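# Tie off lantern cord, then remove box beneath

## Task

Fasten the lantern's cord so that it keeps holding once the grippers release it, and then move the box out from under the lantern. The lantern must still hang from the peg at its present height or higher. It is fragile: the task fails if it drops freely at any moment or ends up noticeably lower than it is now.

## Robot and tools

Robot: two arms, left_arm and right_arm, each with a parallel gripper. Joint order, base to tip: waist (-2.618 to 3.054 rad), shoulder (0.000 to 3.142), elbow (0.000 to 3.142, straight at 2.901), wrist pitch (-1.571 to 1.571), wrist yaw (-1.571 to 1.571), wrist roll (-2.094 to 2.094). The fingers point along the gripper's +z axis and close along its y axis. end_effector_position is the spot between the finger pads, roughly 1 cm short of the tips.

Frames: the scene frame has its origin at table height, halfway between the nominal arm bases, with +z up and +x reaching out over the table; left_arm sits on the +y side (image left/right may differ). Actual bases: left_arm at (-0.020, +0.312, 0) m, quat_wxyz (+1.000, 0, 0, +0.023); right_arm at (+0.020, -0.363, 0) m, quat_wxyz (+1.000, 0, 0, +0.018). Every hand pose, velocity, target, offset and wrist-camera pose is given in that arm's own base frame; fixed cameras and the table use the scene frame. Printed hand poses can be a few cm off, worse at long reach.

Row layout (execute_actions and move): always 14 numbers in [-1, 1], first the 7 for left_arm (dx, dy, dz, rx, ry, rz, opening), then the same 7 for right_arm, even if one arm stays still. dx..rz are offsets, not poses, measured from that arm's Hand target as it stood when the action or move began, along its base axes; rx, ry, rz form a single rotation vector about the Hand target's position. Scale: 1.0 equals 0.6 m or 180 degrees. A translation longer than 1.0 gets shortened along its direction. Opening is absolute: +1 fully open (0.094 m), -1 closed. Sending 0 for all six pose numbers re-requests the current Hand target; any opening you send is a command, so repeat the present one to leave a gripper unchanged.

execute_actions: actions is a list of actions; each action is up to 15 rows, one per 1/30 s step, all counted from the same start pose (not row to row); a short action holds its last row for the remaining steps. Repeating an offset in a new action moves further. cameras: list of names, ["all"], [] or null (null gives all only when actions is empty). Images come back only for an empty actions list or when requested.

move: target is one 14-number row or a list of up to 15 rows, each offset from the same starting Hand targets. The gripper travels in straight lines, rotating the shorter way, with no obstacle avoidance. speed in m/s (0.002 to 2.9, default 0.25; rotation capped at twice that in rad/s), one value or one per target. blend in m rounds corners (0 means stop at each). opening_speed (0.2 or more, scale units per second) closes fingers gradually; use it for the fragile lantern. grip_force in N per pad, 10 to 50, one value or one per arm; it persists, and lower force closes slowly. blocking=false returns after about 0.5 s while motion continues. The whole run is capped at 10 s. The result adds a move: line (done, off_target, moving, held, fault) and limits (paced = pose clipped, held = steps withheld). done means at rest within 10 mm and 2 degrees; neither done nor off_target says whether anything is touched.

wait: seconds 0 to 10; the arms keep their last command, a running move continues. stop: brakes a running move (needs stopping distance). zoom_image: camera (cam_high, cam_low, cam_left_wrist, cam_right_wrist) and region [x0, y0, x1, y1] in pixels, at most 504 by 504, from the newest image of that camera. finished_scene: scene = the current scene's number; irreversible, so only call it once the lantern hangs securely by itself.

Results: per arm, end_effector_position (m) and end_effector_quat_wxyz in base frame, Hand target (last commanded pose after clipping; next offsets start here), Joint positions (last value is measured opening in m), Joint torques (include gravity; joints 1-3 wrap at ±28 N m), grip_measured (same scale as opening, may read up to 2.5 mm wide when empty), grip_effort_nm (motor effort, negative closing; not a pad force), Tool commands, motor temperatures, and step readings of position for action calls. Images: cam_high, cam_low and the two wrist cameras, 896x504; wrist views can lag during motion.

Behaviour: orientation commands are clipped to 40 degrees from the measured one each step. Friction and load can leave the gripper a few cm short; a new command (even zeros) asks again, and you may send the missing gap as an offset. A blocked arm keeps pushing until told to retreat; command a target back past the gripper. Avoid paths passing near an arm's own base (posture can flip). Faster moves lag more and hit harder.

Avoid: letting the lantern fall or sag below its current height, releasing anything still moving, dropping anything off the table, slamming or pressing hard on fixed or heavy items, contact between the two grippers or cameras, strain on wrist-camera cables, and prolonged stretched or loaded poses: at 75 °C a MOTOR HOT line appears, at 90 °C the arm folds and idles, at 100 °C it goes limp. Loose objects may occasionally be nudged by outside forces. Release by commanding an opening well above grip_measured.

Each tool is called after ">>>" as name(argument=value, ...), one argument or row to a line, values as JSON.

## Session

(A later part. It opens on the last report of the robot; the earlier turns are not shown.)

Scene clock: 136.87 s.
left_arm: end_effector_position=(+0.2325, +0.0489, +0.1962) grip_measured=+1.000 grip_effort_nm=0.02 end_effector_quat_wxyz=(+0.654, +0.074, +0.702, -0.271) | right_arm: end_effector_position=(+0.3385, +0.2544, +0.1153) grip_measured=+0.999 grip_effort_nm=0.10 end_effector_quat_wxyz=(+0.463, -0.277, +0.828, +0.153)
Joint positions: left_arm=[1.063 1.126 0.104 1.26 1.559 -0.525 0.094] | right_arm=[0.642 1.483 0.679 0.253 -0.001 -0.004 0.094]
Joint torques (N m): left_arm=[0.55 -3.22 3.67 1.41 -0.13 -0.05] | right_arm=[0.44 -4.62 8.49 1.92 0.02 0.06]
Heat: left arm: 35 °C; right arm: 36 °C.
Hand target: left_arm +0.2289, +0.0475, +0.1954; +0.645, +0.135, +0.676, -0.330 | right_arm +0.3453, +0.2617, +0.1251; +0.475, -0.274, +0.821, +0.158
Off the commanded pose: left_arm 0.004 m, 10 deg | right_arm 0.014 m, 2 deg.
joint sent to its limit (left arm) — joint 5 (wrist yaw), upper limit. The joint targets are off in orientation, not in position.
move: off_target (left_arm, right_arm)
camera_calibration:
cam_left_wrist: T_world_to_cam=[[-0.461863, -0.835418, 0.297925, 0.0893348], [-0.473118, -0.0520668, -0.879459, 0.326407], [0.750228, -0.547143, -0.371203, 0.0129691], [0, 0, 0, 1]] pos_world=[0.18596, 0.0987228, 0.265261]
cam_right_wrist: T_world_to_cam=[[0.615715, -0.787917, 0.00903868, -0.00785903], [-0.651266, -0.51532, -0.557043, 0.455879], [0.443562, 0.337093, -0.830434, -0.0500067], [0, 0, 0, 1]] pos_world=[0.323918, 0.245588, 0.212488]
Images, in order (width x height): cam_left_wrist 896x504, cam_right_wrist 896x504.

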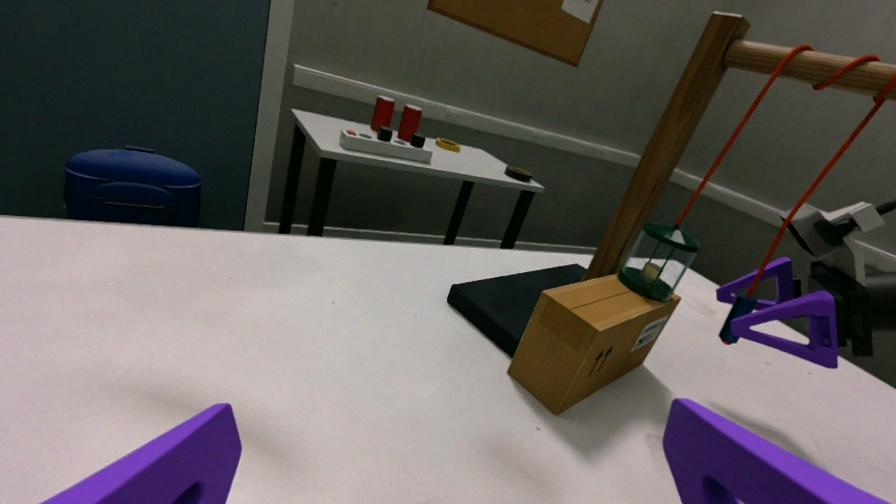

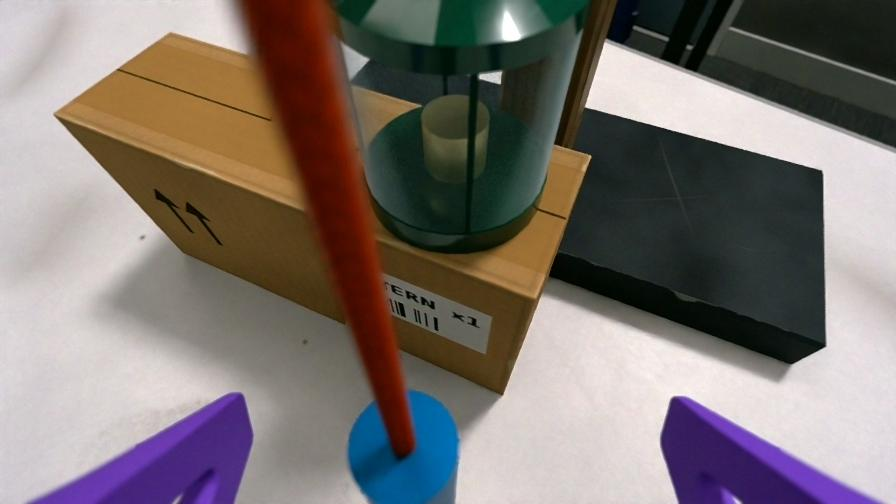

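Inside the jaws. Close.

>>> move(
  target=[0,0,0,0,0,0,1,0,0,0,0,0,0,-0.75],
  opening_speed=1,
  cameras=["all"],
)

Scene clock: 139.30 s.
left_arm: end_effector_position=(+0.2325, +0.0489, +0.1962) grip_measured=+1.000 grip_effort_nm=0.02 end_effector_quat_wxyz=(+0.654, +0.074, +0.702, -0.271) | right_arm: end_effector_position=(+0.3386, +0.2545, +0.1155) grip_measured=-0.610 grip_effort_nm=-1.00 end_effector_quat_wxyz=(+0.463, -0.277, +0.828, +0.153)
Joint positions: left_arm=[1.063 1.126 0.104 1.26 1.559 -0.525 0.094] | right_arm=[0.642 1.483 0.679 0.253 -0.001 -0.004 0.018]
Joint torques (N m): left_arm=[0.53 -3.22 3.67 1.4 -0.13 -0.04] | right_arm=[0.43 -4.62 8.49 1.89 0.04 0.06]
Heat: left arm: 35 °C; right arm: 36 °C.
Hand target: left_arm +0.2289, +0.0475, +0.1954; +0.645, +0.135, +0.676, -0.330 | right_arm +0.3453, +0.2617, +0.1251; +0.475, -0.274, +0.821, +0.158
Off the commanded pose: left_arm 0.004 m, 10 deg | right_arm 0.014 m, 2 deg.
joint sent to its limit (left arm) — joint 5 (wrist yaw), upper limit. The joint targets are off in orientation, not in position.
move: off_target (left_arm, right_arm)
camera_calibration:
cam_left_wrist: T_world_to_cam=[[-0.461863, -0.835418, 0.297925, 0.0893348], [-0.473118, -0.0520668, -0.879459, 0.326407], [0.750228, -0.547143, -0.371203, 0.0129691], [0, 0, 0, 1]] pos_world=[0.18596, 0.0987228, 0.265261]
cam_right_wrist: T_world_to_cam=[[0.615731, -0.787904, 0.00904786, -0.00779141], [-0.650918, -0.515083, -0.55767, 0.455947], [0.444051, 0.337485, -0.830014, -0.0503015], [0, 0, 0, 1]] pos_world=[0.323918, 0.245688, 0.212587]

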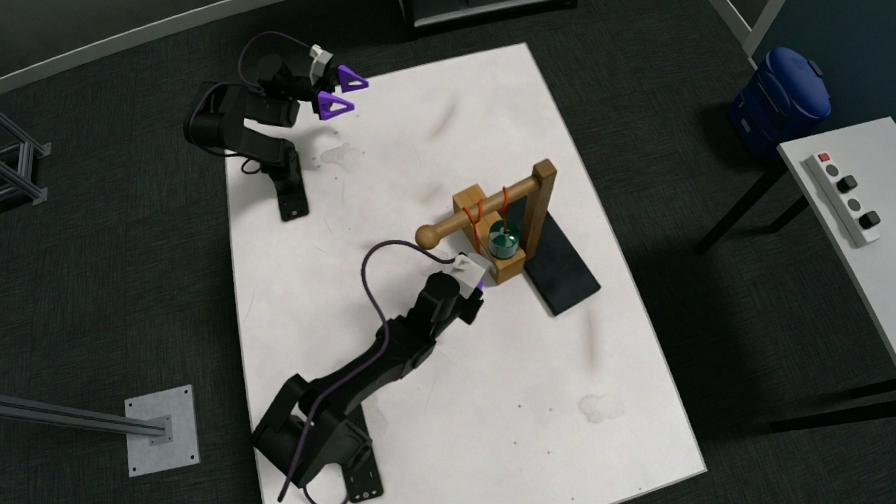

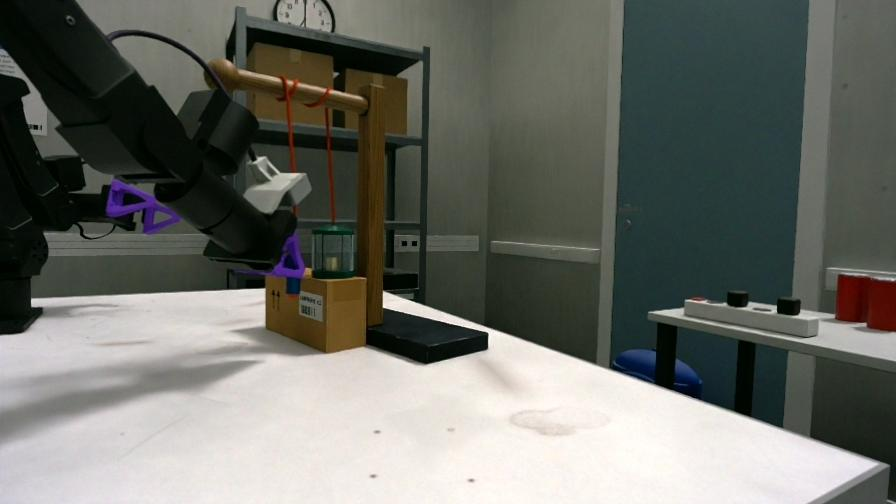

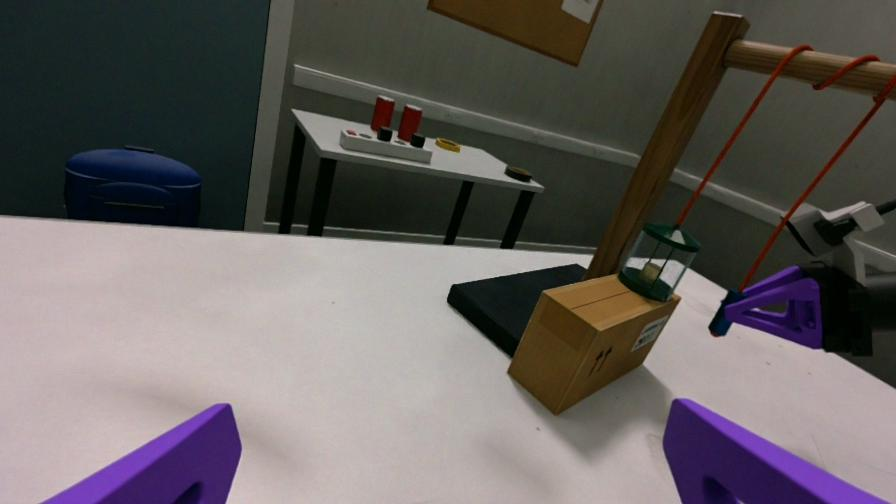

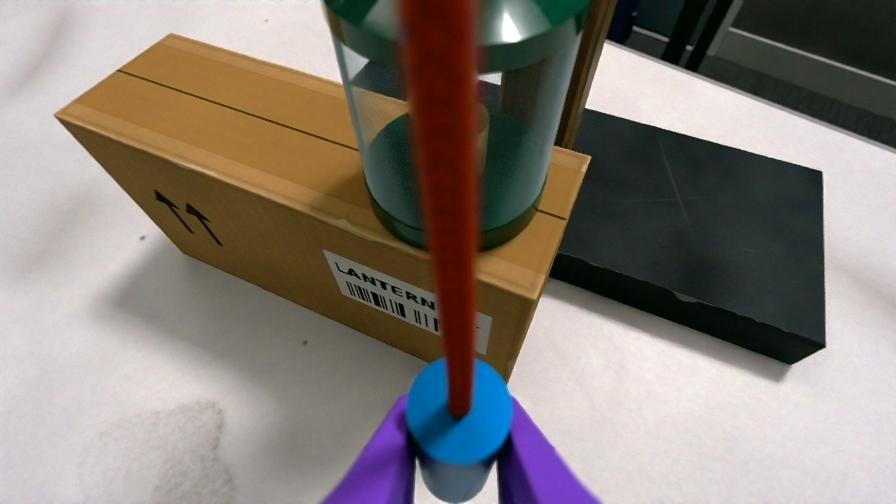

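>>> move(
  target=[
    [0,0,0,0,0,0,1,-0.092,-0.12,0.1,0.523,0.032,-0.289,-0.75],
    [0,0,0,0,0,0,1,-0.067,-0.02,0.12,0.523,0.032,-0.289,-0.75],
  ],
  speed=0.15,
  cameras=["all"],
)

Scene clock: 149.93 s.
left_arm: end_effector_position=(+0.2325, +0.0489, +0.1962) grip_measured=+1.000 grip_effort_nm=0.02 end_effector_quat_wxyz=(+0.654, +0.074, +0.702, -0.271) | right_arm: end_effector_position=(+0.3039, +0.2467, +0.1960) grip_measured=-0.610 grip_effort_nm=-1.00 end_effector_quat_wxyz=(+0.500, +0.497, +0.503, +0.501)
Joint positions: left_arm=[1.063 1.126 0.104 1.26 1.559 -0.525 0.094] | right_arm=[1.101 1.626 0.553 1.076 1.093 1.564 0.018]
Joint torques (N m): left_arm=[0.54 -3.18 3.63 1.39 -0.13 -0.05] | right_arm=[0.32 -4.98 6.93 1.42 0.15 0.08]
Heat: left arm: 35 °C; right arm: 35 °C.
Hand target: left_arm +0.2289, +0.0475, +0.1954; +0.645, +0.135, +0.676, -0.330 | right_arm +0.3051, +0.2498, +0.1973; +0.500, +0.500, +0.500, +0.499
Off the commanded pose: left_arm 0.004 m, 10 deg | right_arm 0.003 m, 1 deg.
joint sent to its limit (left arm) — joint 5 (wrist yaw), upper limit. The joint targets are off in orientation, not in position.
move: off_target (left_arm)
camera_calibration:
cam_left_wrist: T_world_to_cam=[[-0.461863, -0.835418, 0.297925, 0.0893348], [-0.473118, -0.0520668, -0.879459, 0.326407], [0.750228, -0.547143, -0.371203, 0.0129691], [0, 0, 0, 1]] pos_world=[0.18596, 0.0987228, 0.265261]
cam_right_wrist: T_world_to_cam=[[0.0142972, -0.0194768, -0.999708, 0.197619], [-0.421721, 0.906416, -0.0236905, -0.050717], [0.906613, 0.421937, 0.00474545, -0.290456], [0, 0, 0, 1]] pos_world=[0.239117, 0.172374, 0.197738]

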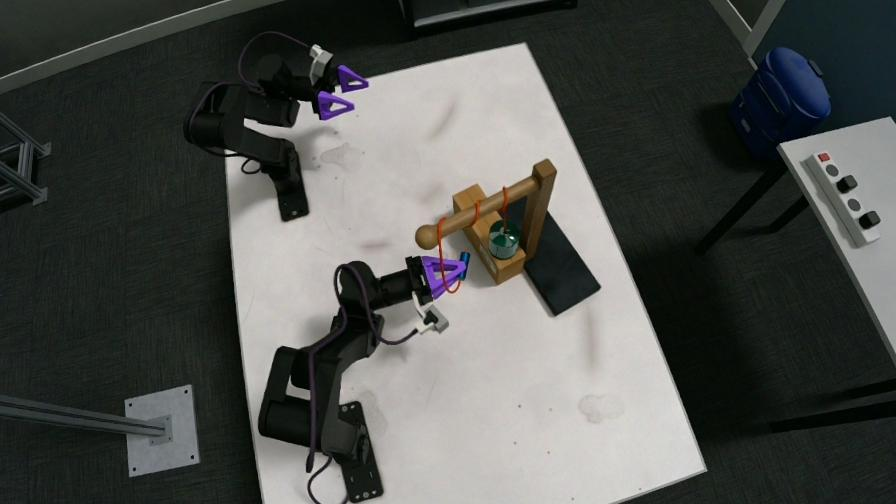

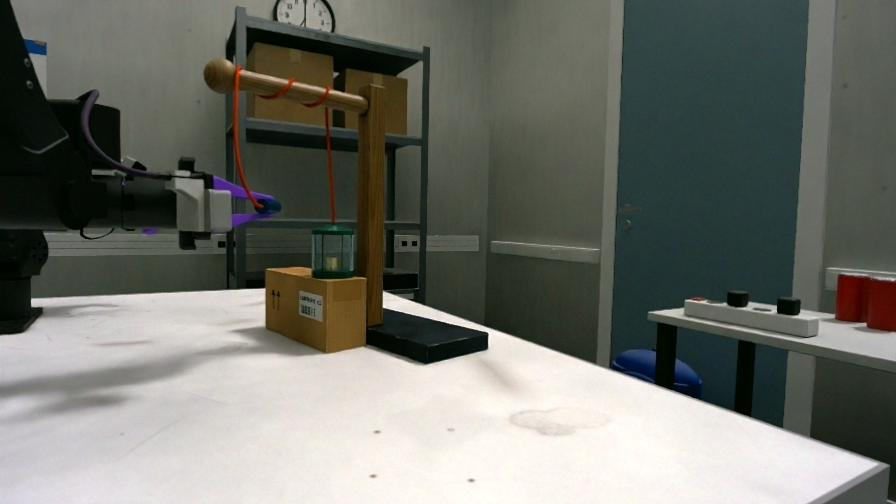

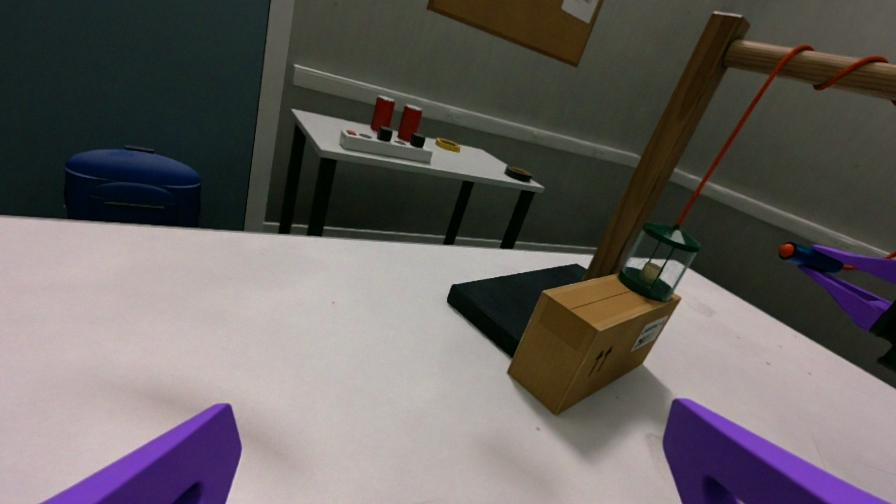

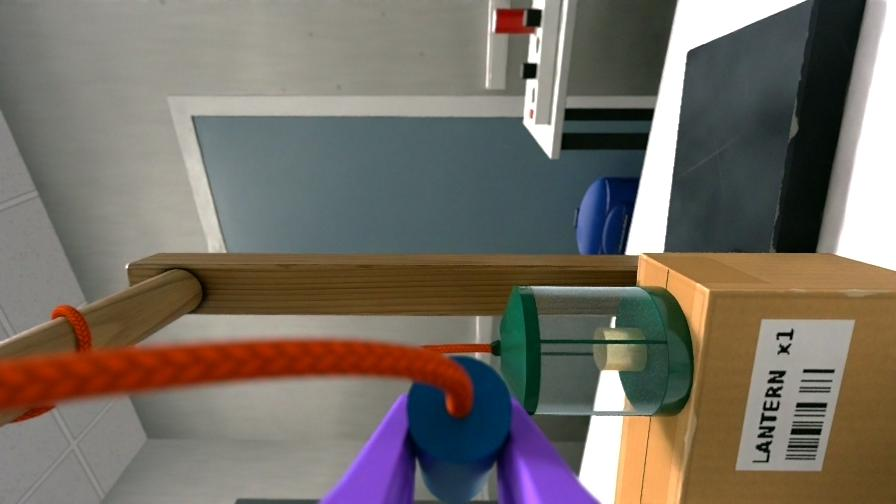

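>>> move(
  target=[
    [0,0,0,0,0,0,1,0.042,0.233,0.105,0,0,0,-0.75],
    [0,0,0,0,0,0,1,0.058,0.25,0.371,0,0,0,-0.75],
  ],
  speed=0.15,
  blend=[0.03,0],
  cameras=["all"],
)

Scene clock: 154.53 s.
left_arm: end_effector_position=(+0.2325, +0.0489, +0.1962) grip_measured=+1.000 grip_effort_nm=0.02 end_effector_quat_wxyz=(+0.654, +0.074, +0.702, -0.271) | right_arm: end_effector_position=(+0.3366, +0.3992, +0.4185) grip_measured=-0.610 grip_effort_nm=-1.00 end_effector_quat_wxyz=(+0.499, +0.496, +0.503, +0.502)
Joint positions: left_arm=[1.063 1.126 0.104 1.26 1.559 -0.525 0.094] | right_arm=[1.194 1.917 1.881 0.039 1.184 1.564 0.018]
Joint torques (N m): left_arm=[0.53 -3.18 3.64 1.4 -0.14 -0.04] | right_arm=[-0.32 -8.55 8.87 1.38 0.07 0.05]
Heat: left arm: 35 °C; right arm: 35 °C.
Hand target: left_arm +0.2289, +0.0475, +0.1954; +0.645, +0.135, +0.676, -0.330 | right_arm +0.3399, +0.3999, +0.4198; +0.500, +0.500, +0.500, +0.499
Off the commanded pose: left_arm 0.004 m, 10 deg | right_arm 0.004 m, 1 deg.
joint sent to its limit (left arm) — joint 5 (wrist yaw), upper limit. The joint targets are off in orientation, not in position.
move: off_target (left_arm)
camera_calibration:
cam_left_wrist: T_world_to_cam=[[-0.461863, -0.835418, 0.297925, 0.0893348], [-0.473118, -0.0520668, -0.879459, 0.326407], [0.750228, -0.547143, -0.371203, 0.0129691], [0, 0, 0, 1]] pos_world=[0.18596, 0.0987228, 0.265261]
cam_right_wrist: T_world_to_cam=[[0.0142798, -0.0185875, -0.999725, 0.422173], [-0.424199, 0.90528, -0.0228907, -0.168911], [0.905456, 0.42441, 0.00504236, -0.386213], [0, 0, 0, 1]] pos_world=[0.272018, 0.324671, 0.420138]

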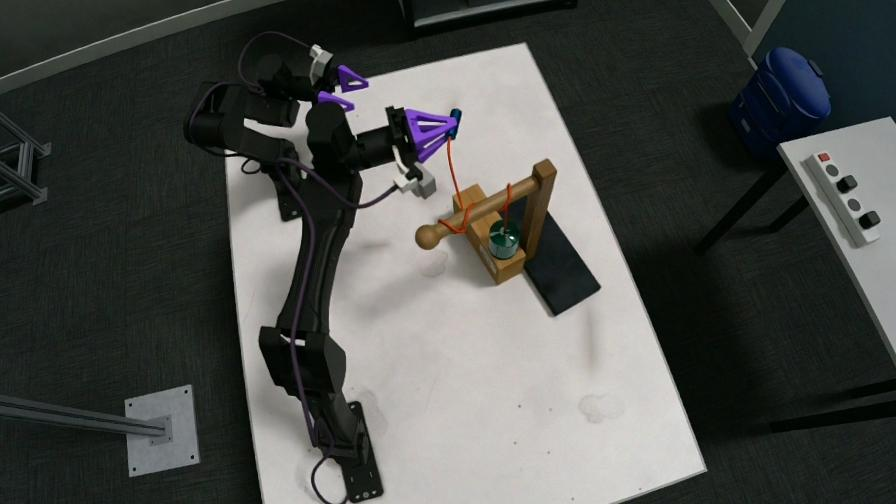

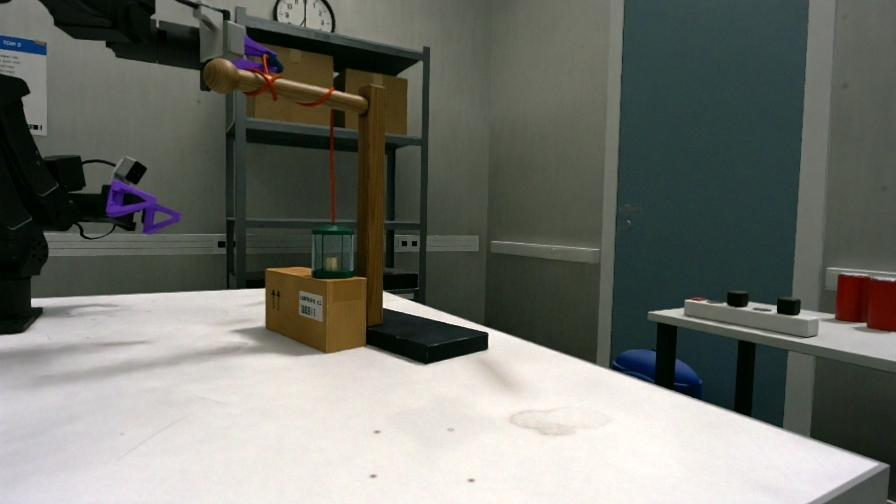

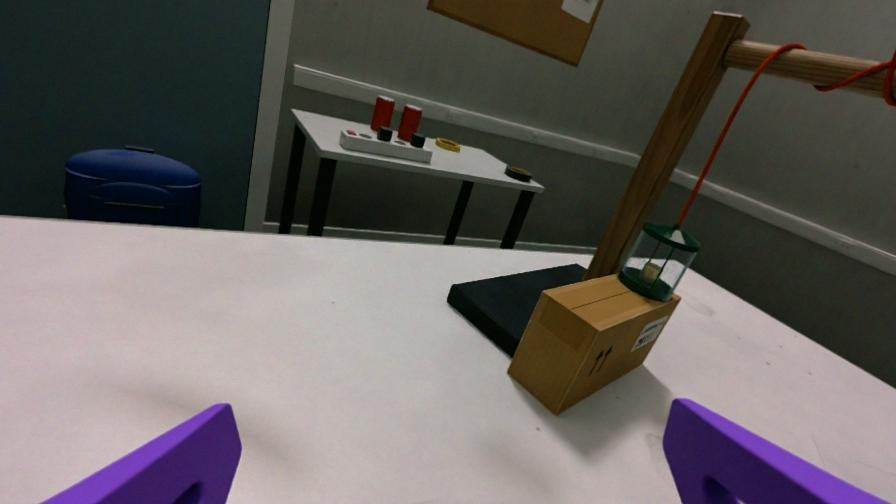

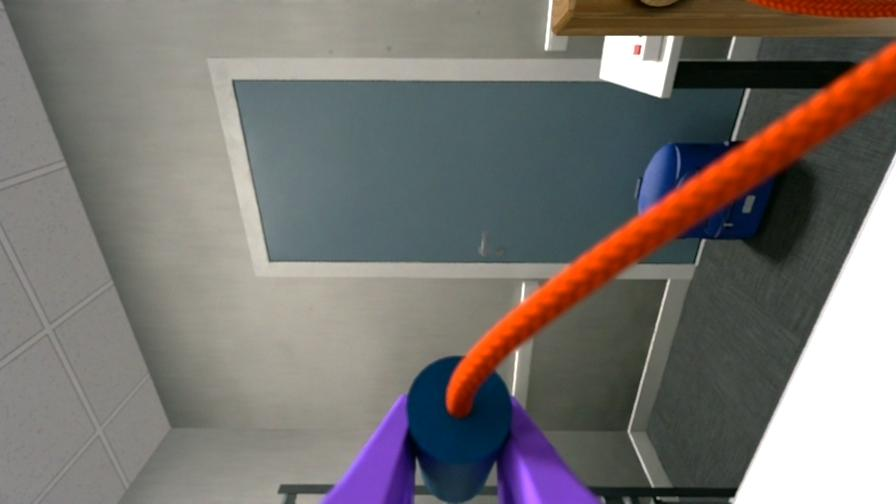

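>>> move(
  target=[
    [0,0,0,0,0,0,1,0.017,-0.117,0.08,0,0,0,-0.75],
    [0,0,0,0,0,0,1,0.017,-0.308,0.08,0,0,0,-0.75],
    [0,0,0,0,0,0,1,0.02,-0.383,-0.016,0,0,0,-0.75],
    [0,0,0,0,0,0,1,0.025,-0.383,-0.14,0,0,0,-0.75],
  ],
  speed=0.15,
  blend=[0.03,0.03,0.03,0],
  cameras=["all"],
)

>>> zoom_image(
  camera="cam_high",
  region=[400, 140, 600, 320],
)

Scene clock: 159.13 s.
left_arm: end_effector_position=(+0.2325, +0.0489, +0.1962) grip_measured=+1.000 grip_effort_nm=0.02 end_effector_quat_wxyz=(+0.654, +0.074, +0.702, -0.271) | right_arm: end_effector_position=(+0.3513, +0.1960, +0.3474) grip_measured=-0.610 grip_effort_nm=-1.00 end_effector_quat_wxyz=(+0.470, +0.479, +0.506, +0.541)
Joint positions: left_arm=[1.063 1.126 0.104 1.26 1.559 -0.525 0.094] | right_arm=[0.8 1.209 0.866 0.38 0.702 1.59 0.018]
Joint torques (N m): left_arm=[0.58 -3.23 3.64 1.4 -0.14 -0.05] | right_arm=[-2.09 -4.83 5.37 1.45 0.81 -0.22]
Heat: left arm: 35 °C; right arm: 35 °C.
Hand target: left_arm +0.2289, +0.0475, +0.1954; +0.645, +0.135, +0.676, -0.330 | right_arm +0.3549, +0.1701, +0.3358; +0.500, +0.500, +0.500, +0.499
Off the commanded pose: left_arm 0.004 m, 10 deg | right_arm 0.029 m, 6 deg.
joint sent to its limit (left arm) — joint 5 (wrist yaw), upper limit. The joint targets are off in orientation, not in position.
move: off_target (left_arm, right_arm)
camera_calibration:
cam_left_wrist: T_world_to_cam=[[-0.461863, -0.835418, 0.297925, 0.0893348], [-0.473118, -0.0520668, -0.879459, 0.326407], [0.750228, -0.547143, -0.371203, 0.0129691], [0, 0, 0, 1]] pos_world=[0.18596, 0.0987228, 0.265261]
cam_right_wrist: T_world_to_cam=[[0.0381426, 0.0321592, -0.998755, 0.328438], [-0.501978, 0.864837, 0.00867647, 0.0439686], [0.864039, 0.501022, 0.0491304, -0.328704], [0, 0, 0, 1]] pos_world=[0.293557, 0.1161, 0.343796]

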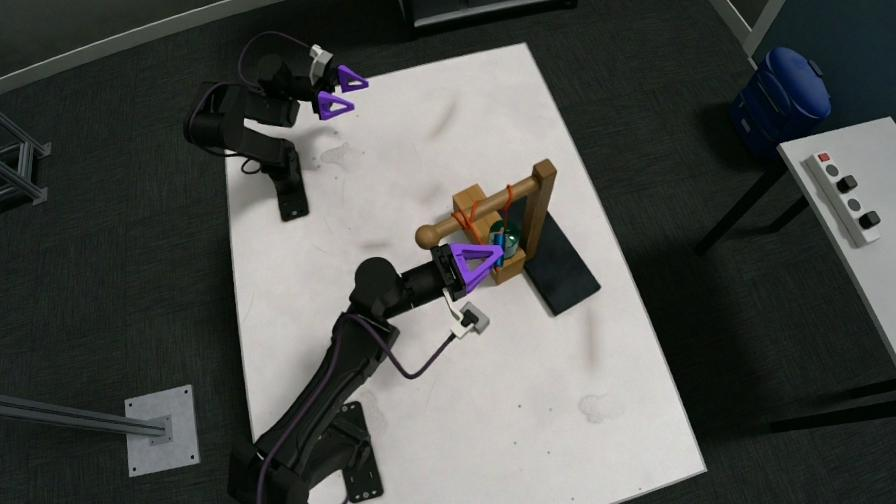

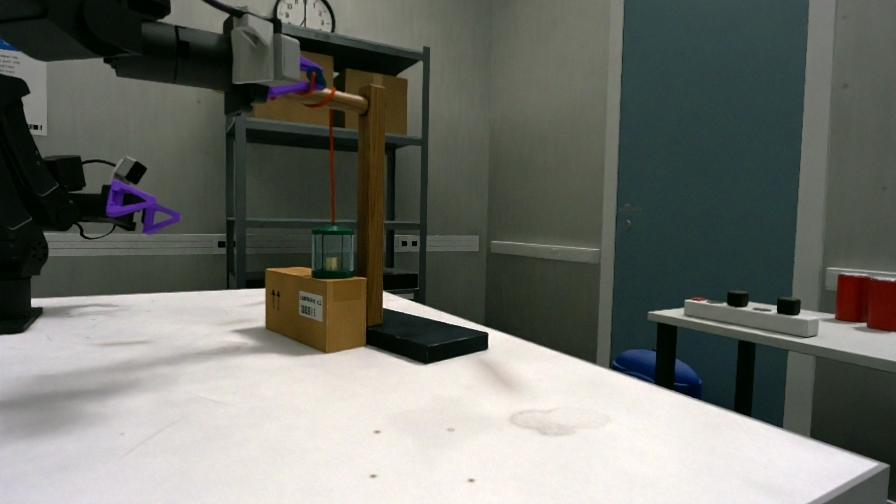

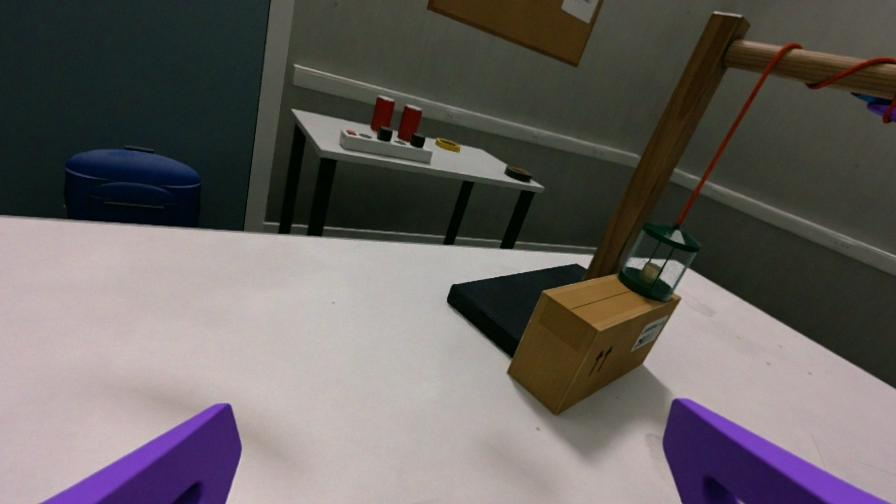

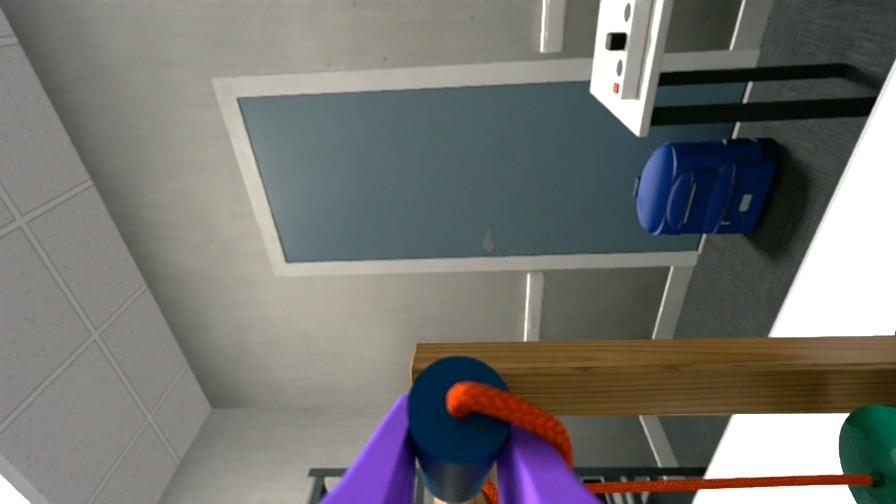

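Scaled by 2.520 from the camera's 896x504 image, which has a finer 1280x720 frame.

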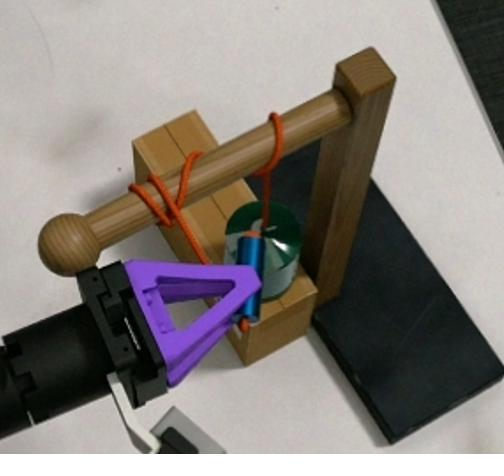

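>>> move(
  target=[
    [0,0,0,0,0,0,1,-0.025,0.042,-0.09,0,0,0,-0.75],
  ],
  speed=0.1,
  cameras=["all"],
)

>>> zoom_image(
  camera="cam_high",
  region=[400, 140, 600, 320],
)

Scene clock: 161.57 s.
left_arm: end_effector_position=(+0.2325, +0.0489, +0.1962) grip_measured=+1.000 grip_effort_nm=0.02 end_effector_quat_wxyz=(+0.654, +0.074, +0.702, -0.271) | right_arm: end_effector_position=(+0.3340, +0.2085, +0.3219) grip_measured=-0.610 grip_effort_nm=-1.00 end_effector_quat_wxyz=(+0.469, +0.484, +0.465, +0.574)
Joint positions: left_arm=[1.063 1.126 0.104 1.26 1.559 -0.525 0.094] | right_arm=[0.893 1.256 0.711 0.689 0.808 1.587 0.018]
Joint torques (N m): left_arm=[0.54 -3.12 3.63 1.4 -0.14 -0.06] | right_arm=[-0.68 -2.3 4.22 0.92 0.8 -0.31]
Heat: left arm: 35 °C; right arm: 35 °C.
Hand target: left_arm +0.2289, +0.0475, +0.1954; +0.645, +0.135, +0.676, -0.330 | right_arm +0.3399, +0.1952, +0.2818; +0.500, +0.500, +0.500, +0.499
Off the commanded pose: left_arm 0.004 m, 10 deg | right_arm 0.043 m, 10 deg.
joint sent to its limit (left arm) — joint 5 (wrist yaw), upper limit. The joint targets are off in orientation, not in position.
move: off_target (left_arm, right_arm)
camera_calibration:
cam_left_wrist: T_world_to_cam=[[-0.461863, -0.835418, 0.297925, 0.0893348], [-0.473118, -0.0520668, -0.879459, 0.326407], [0.750228, -0.547143, -0.371203, 0.0129691], [0, 0, 0, 1]] pos_world=[0.18596, 0.0987228, 0.265261]
cam_right_wrist: T_world_to_cam=[[0.102597, 0.113942, -0.988176, 0.261241], [-0.492686, 0.868825, 0.0490275, 0.00769962], [0.864138, 0.48183, 0.145277, -0.345759], [0, 0, 0, 1]] pos_world=[0.275775, 0.130141, 0.308005]

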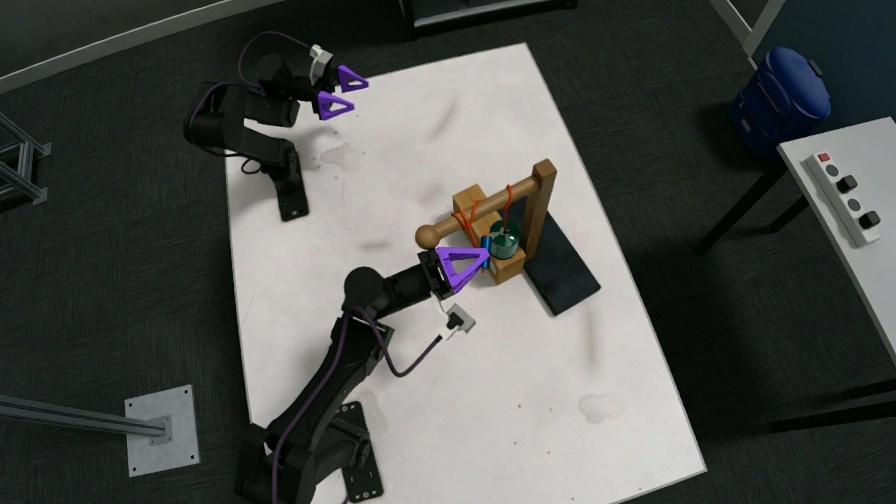

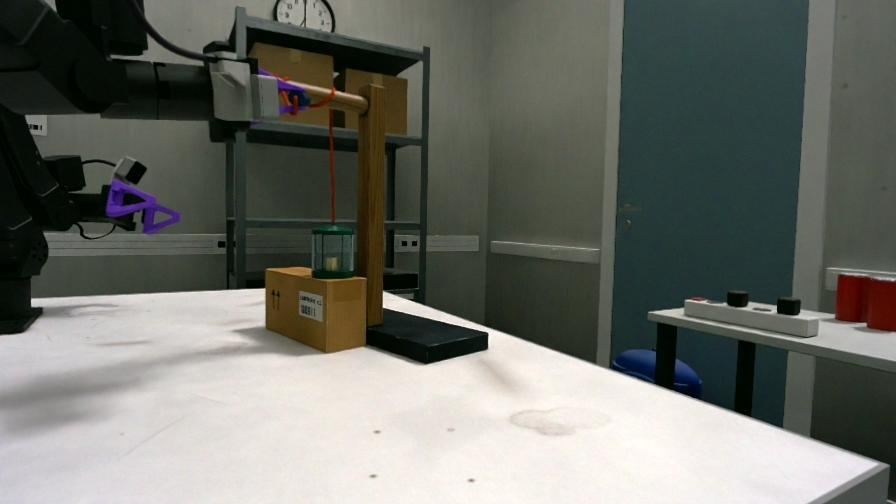

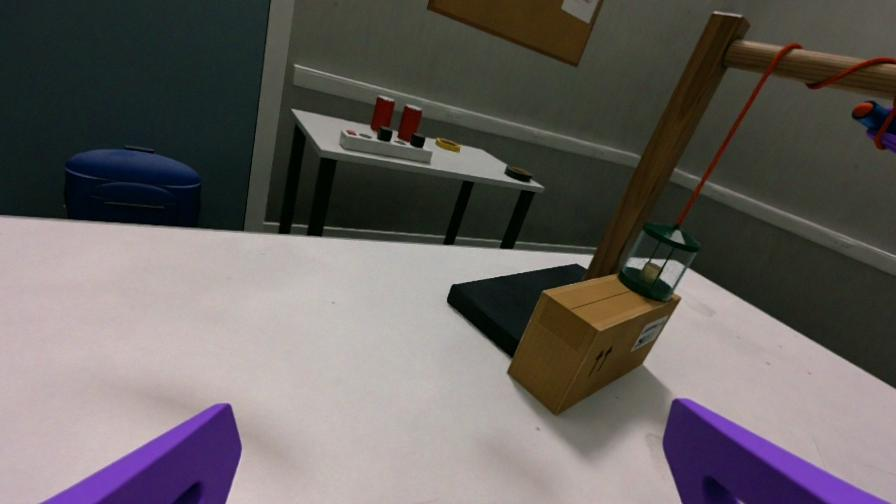

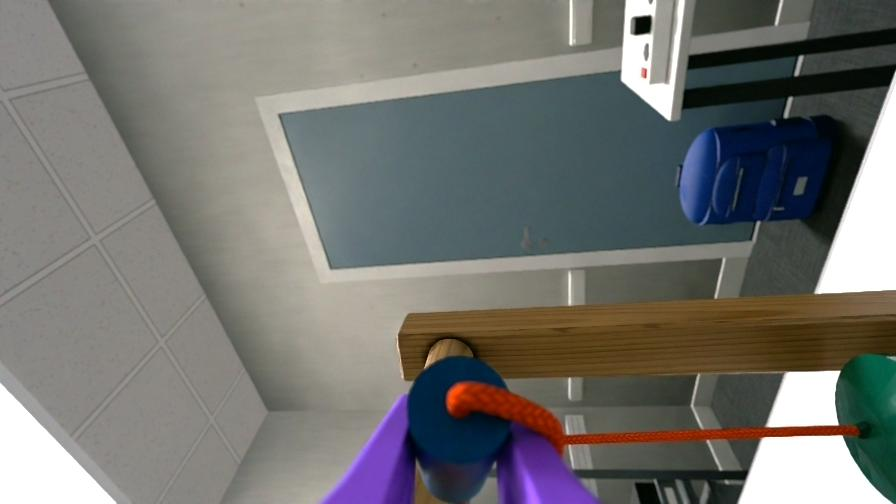

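Scaled by 2.520 from the camera's 896x504 image, which has a finer 1280x720 frame.

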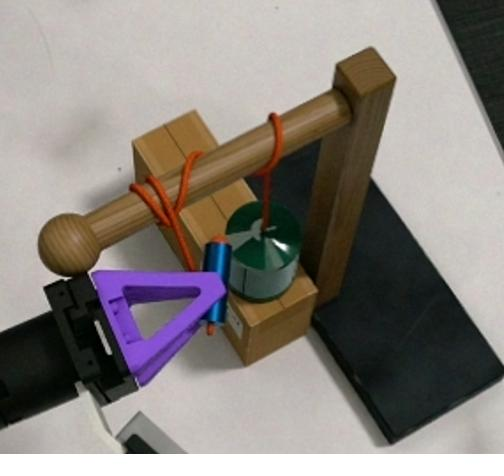

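>>> move(
  target=[
    [0,0,0,0,0,0,1,-0.008,0.015,0.06,0,0,0,-0.75],
    [0,0,0,0,0,0,1,-0.008,0.015,0.06,0,0,0,-0.3],
  ],
  speed=0.1,
  opening_speed=0.4,
  cameras=["all"],
)

>>> zoom_image(
  camera="cam_high",
  region=[400, 140, 600, 320],
)

Scene clock: 165.83 s.
left_arm: end_effector_position=(+0.2325, +0.0489, +0.1962) grip_measured=+1.000 grip_effort_nm=0.02 end_effector_quat_wxyz=(+0.654, +0.074, +0.702, -0.271) | right_arm: end_effector_position=(+0.3352, +0.2035, +0.3151) grip_measured=-0.301 grip_effort_nm=0.10 end_effector_quat_wxyz=(+0.496, +0.501, +0.498, +0.505)
Joint positions: left_arm=[1.063 1.126 0.104 1.26 1.559 -0.525 0.094] | right_arm=[0.913 1.256 0.795 0.464 0.906 1.58 0.033]
Joint torques (N m): left_arm=[0.53 -3.21 3.63 1.4 -0.13 -0.05] | right_arm=[0.46 -3.78 7.97 1.49 0.16 -0.1]
Heat: left arm: 35 °C; right arm: 35 °C.
Hand target: left_arm +0.2289, +0.0475, +0.1954; +0.645, +0.135, +0.676, -0.330 | right_arm +0.3350, +0.2042, +0.3178; +0.500, +0.500, +0.500, +0.499
Off the commanded pose: left_arm 0.004 m, 10 deg | right_arm 0.003 m, 1 deg.
joint sent to its limit (left arm) — joint 5 (wrist yaw), upper limit. The joint targets are off in orientation, not in position.
move: off_target (left_arm); target 2's new opening was sent with right_arm's hand 0.010 m and 5 deg from that target
camera_calibration:
cam_left_wrist: T_world_to_cam=[[-0.461863, -0.835418, 0.297925, 0.0893348], [-0.473118, -0.0520668, -0.879459, 0.326407], [0.750228, -0.547143, -0.371203, 0.0129691], [0, 0, 0, 1]] pos_world=[0.18596, 0.0987228, 0.265261]
cam_right_wrist: T_world_to_cam=[[0.0151022, -0.00308787, -0.999881, 0.31181], [-0.421403, 0.906827, -0.00916539, -0.00038644], [0.906748, 0.421492, 0.0123939, -0.303601], [0, 0, 0, 1]] pos_world=[0.270417, 0.129278, 0.315532]

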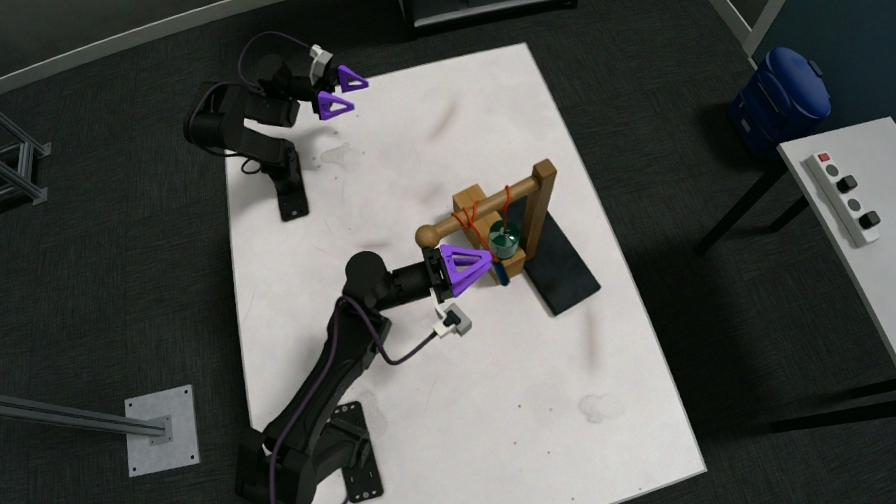

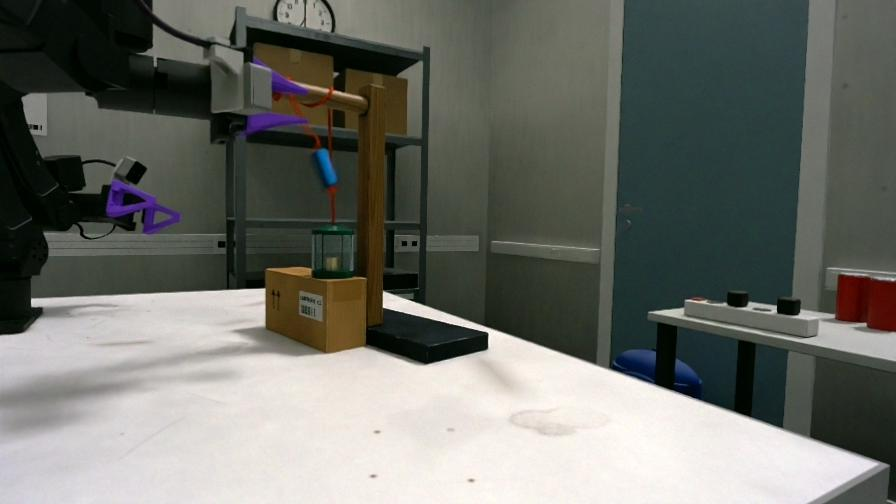

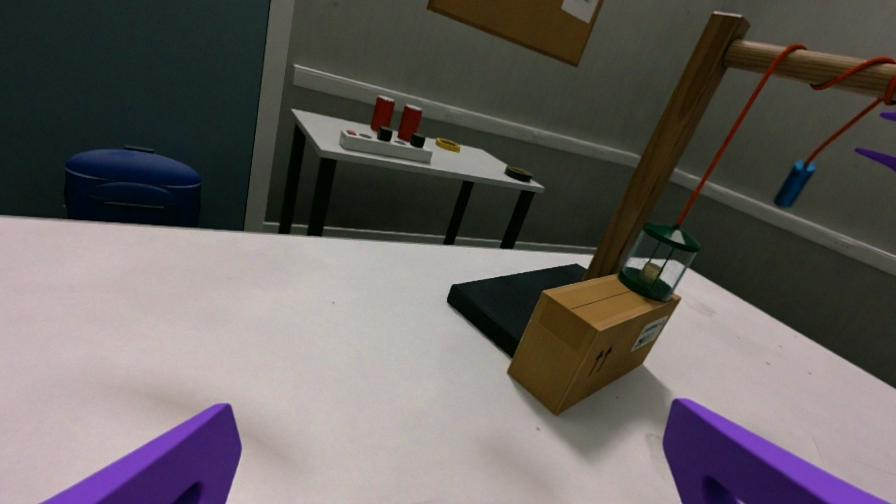

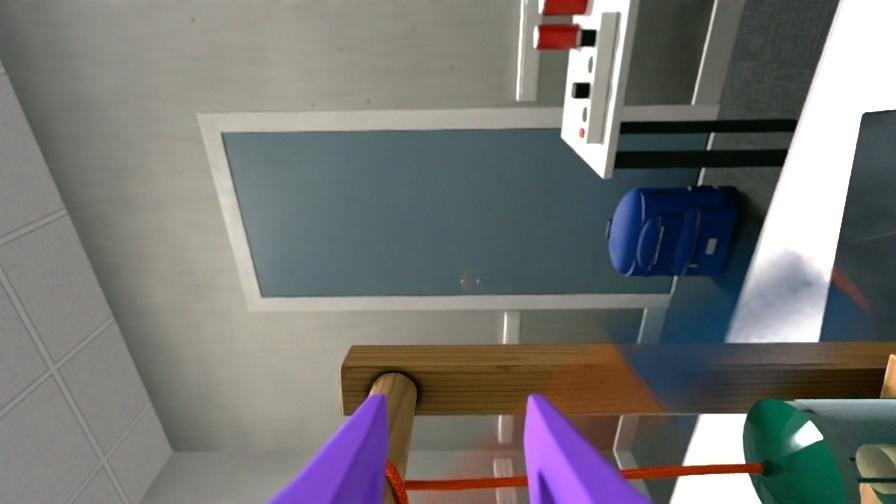

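Scaled by 2.520 from the camera's 896x504 image, which has a finer 1280x720 frame.

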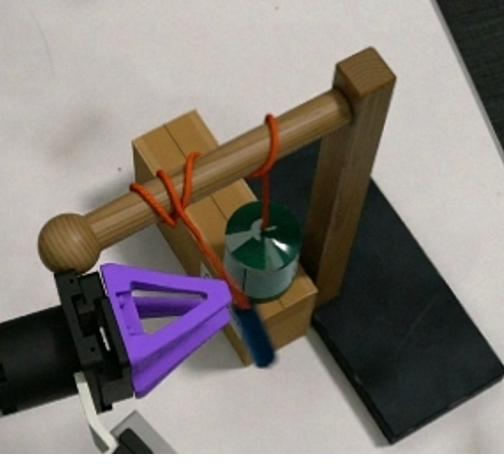

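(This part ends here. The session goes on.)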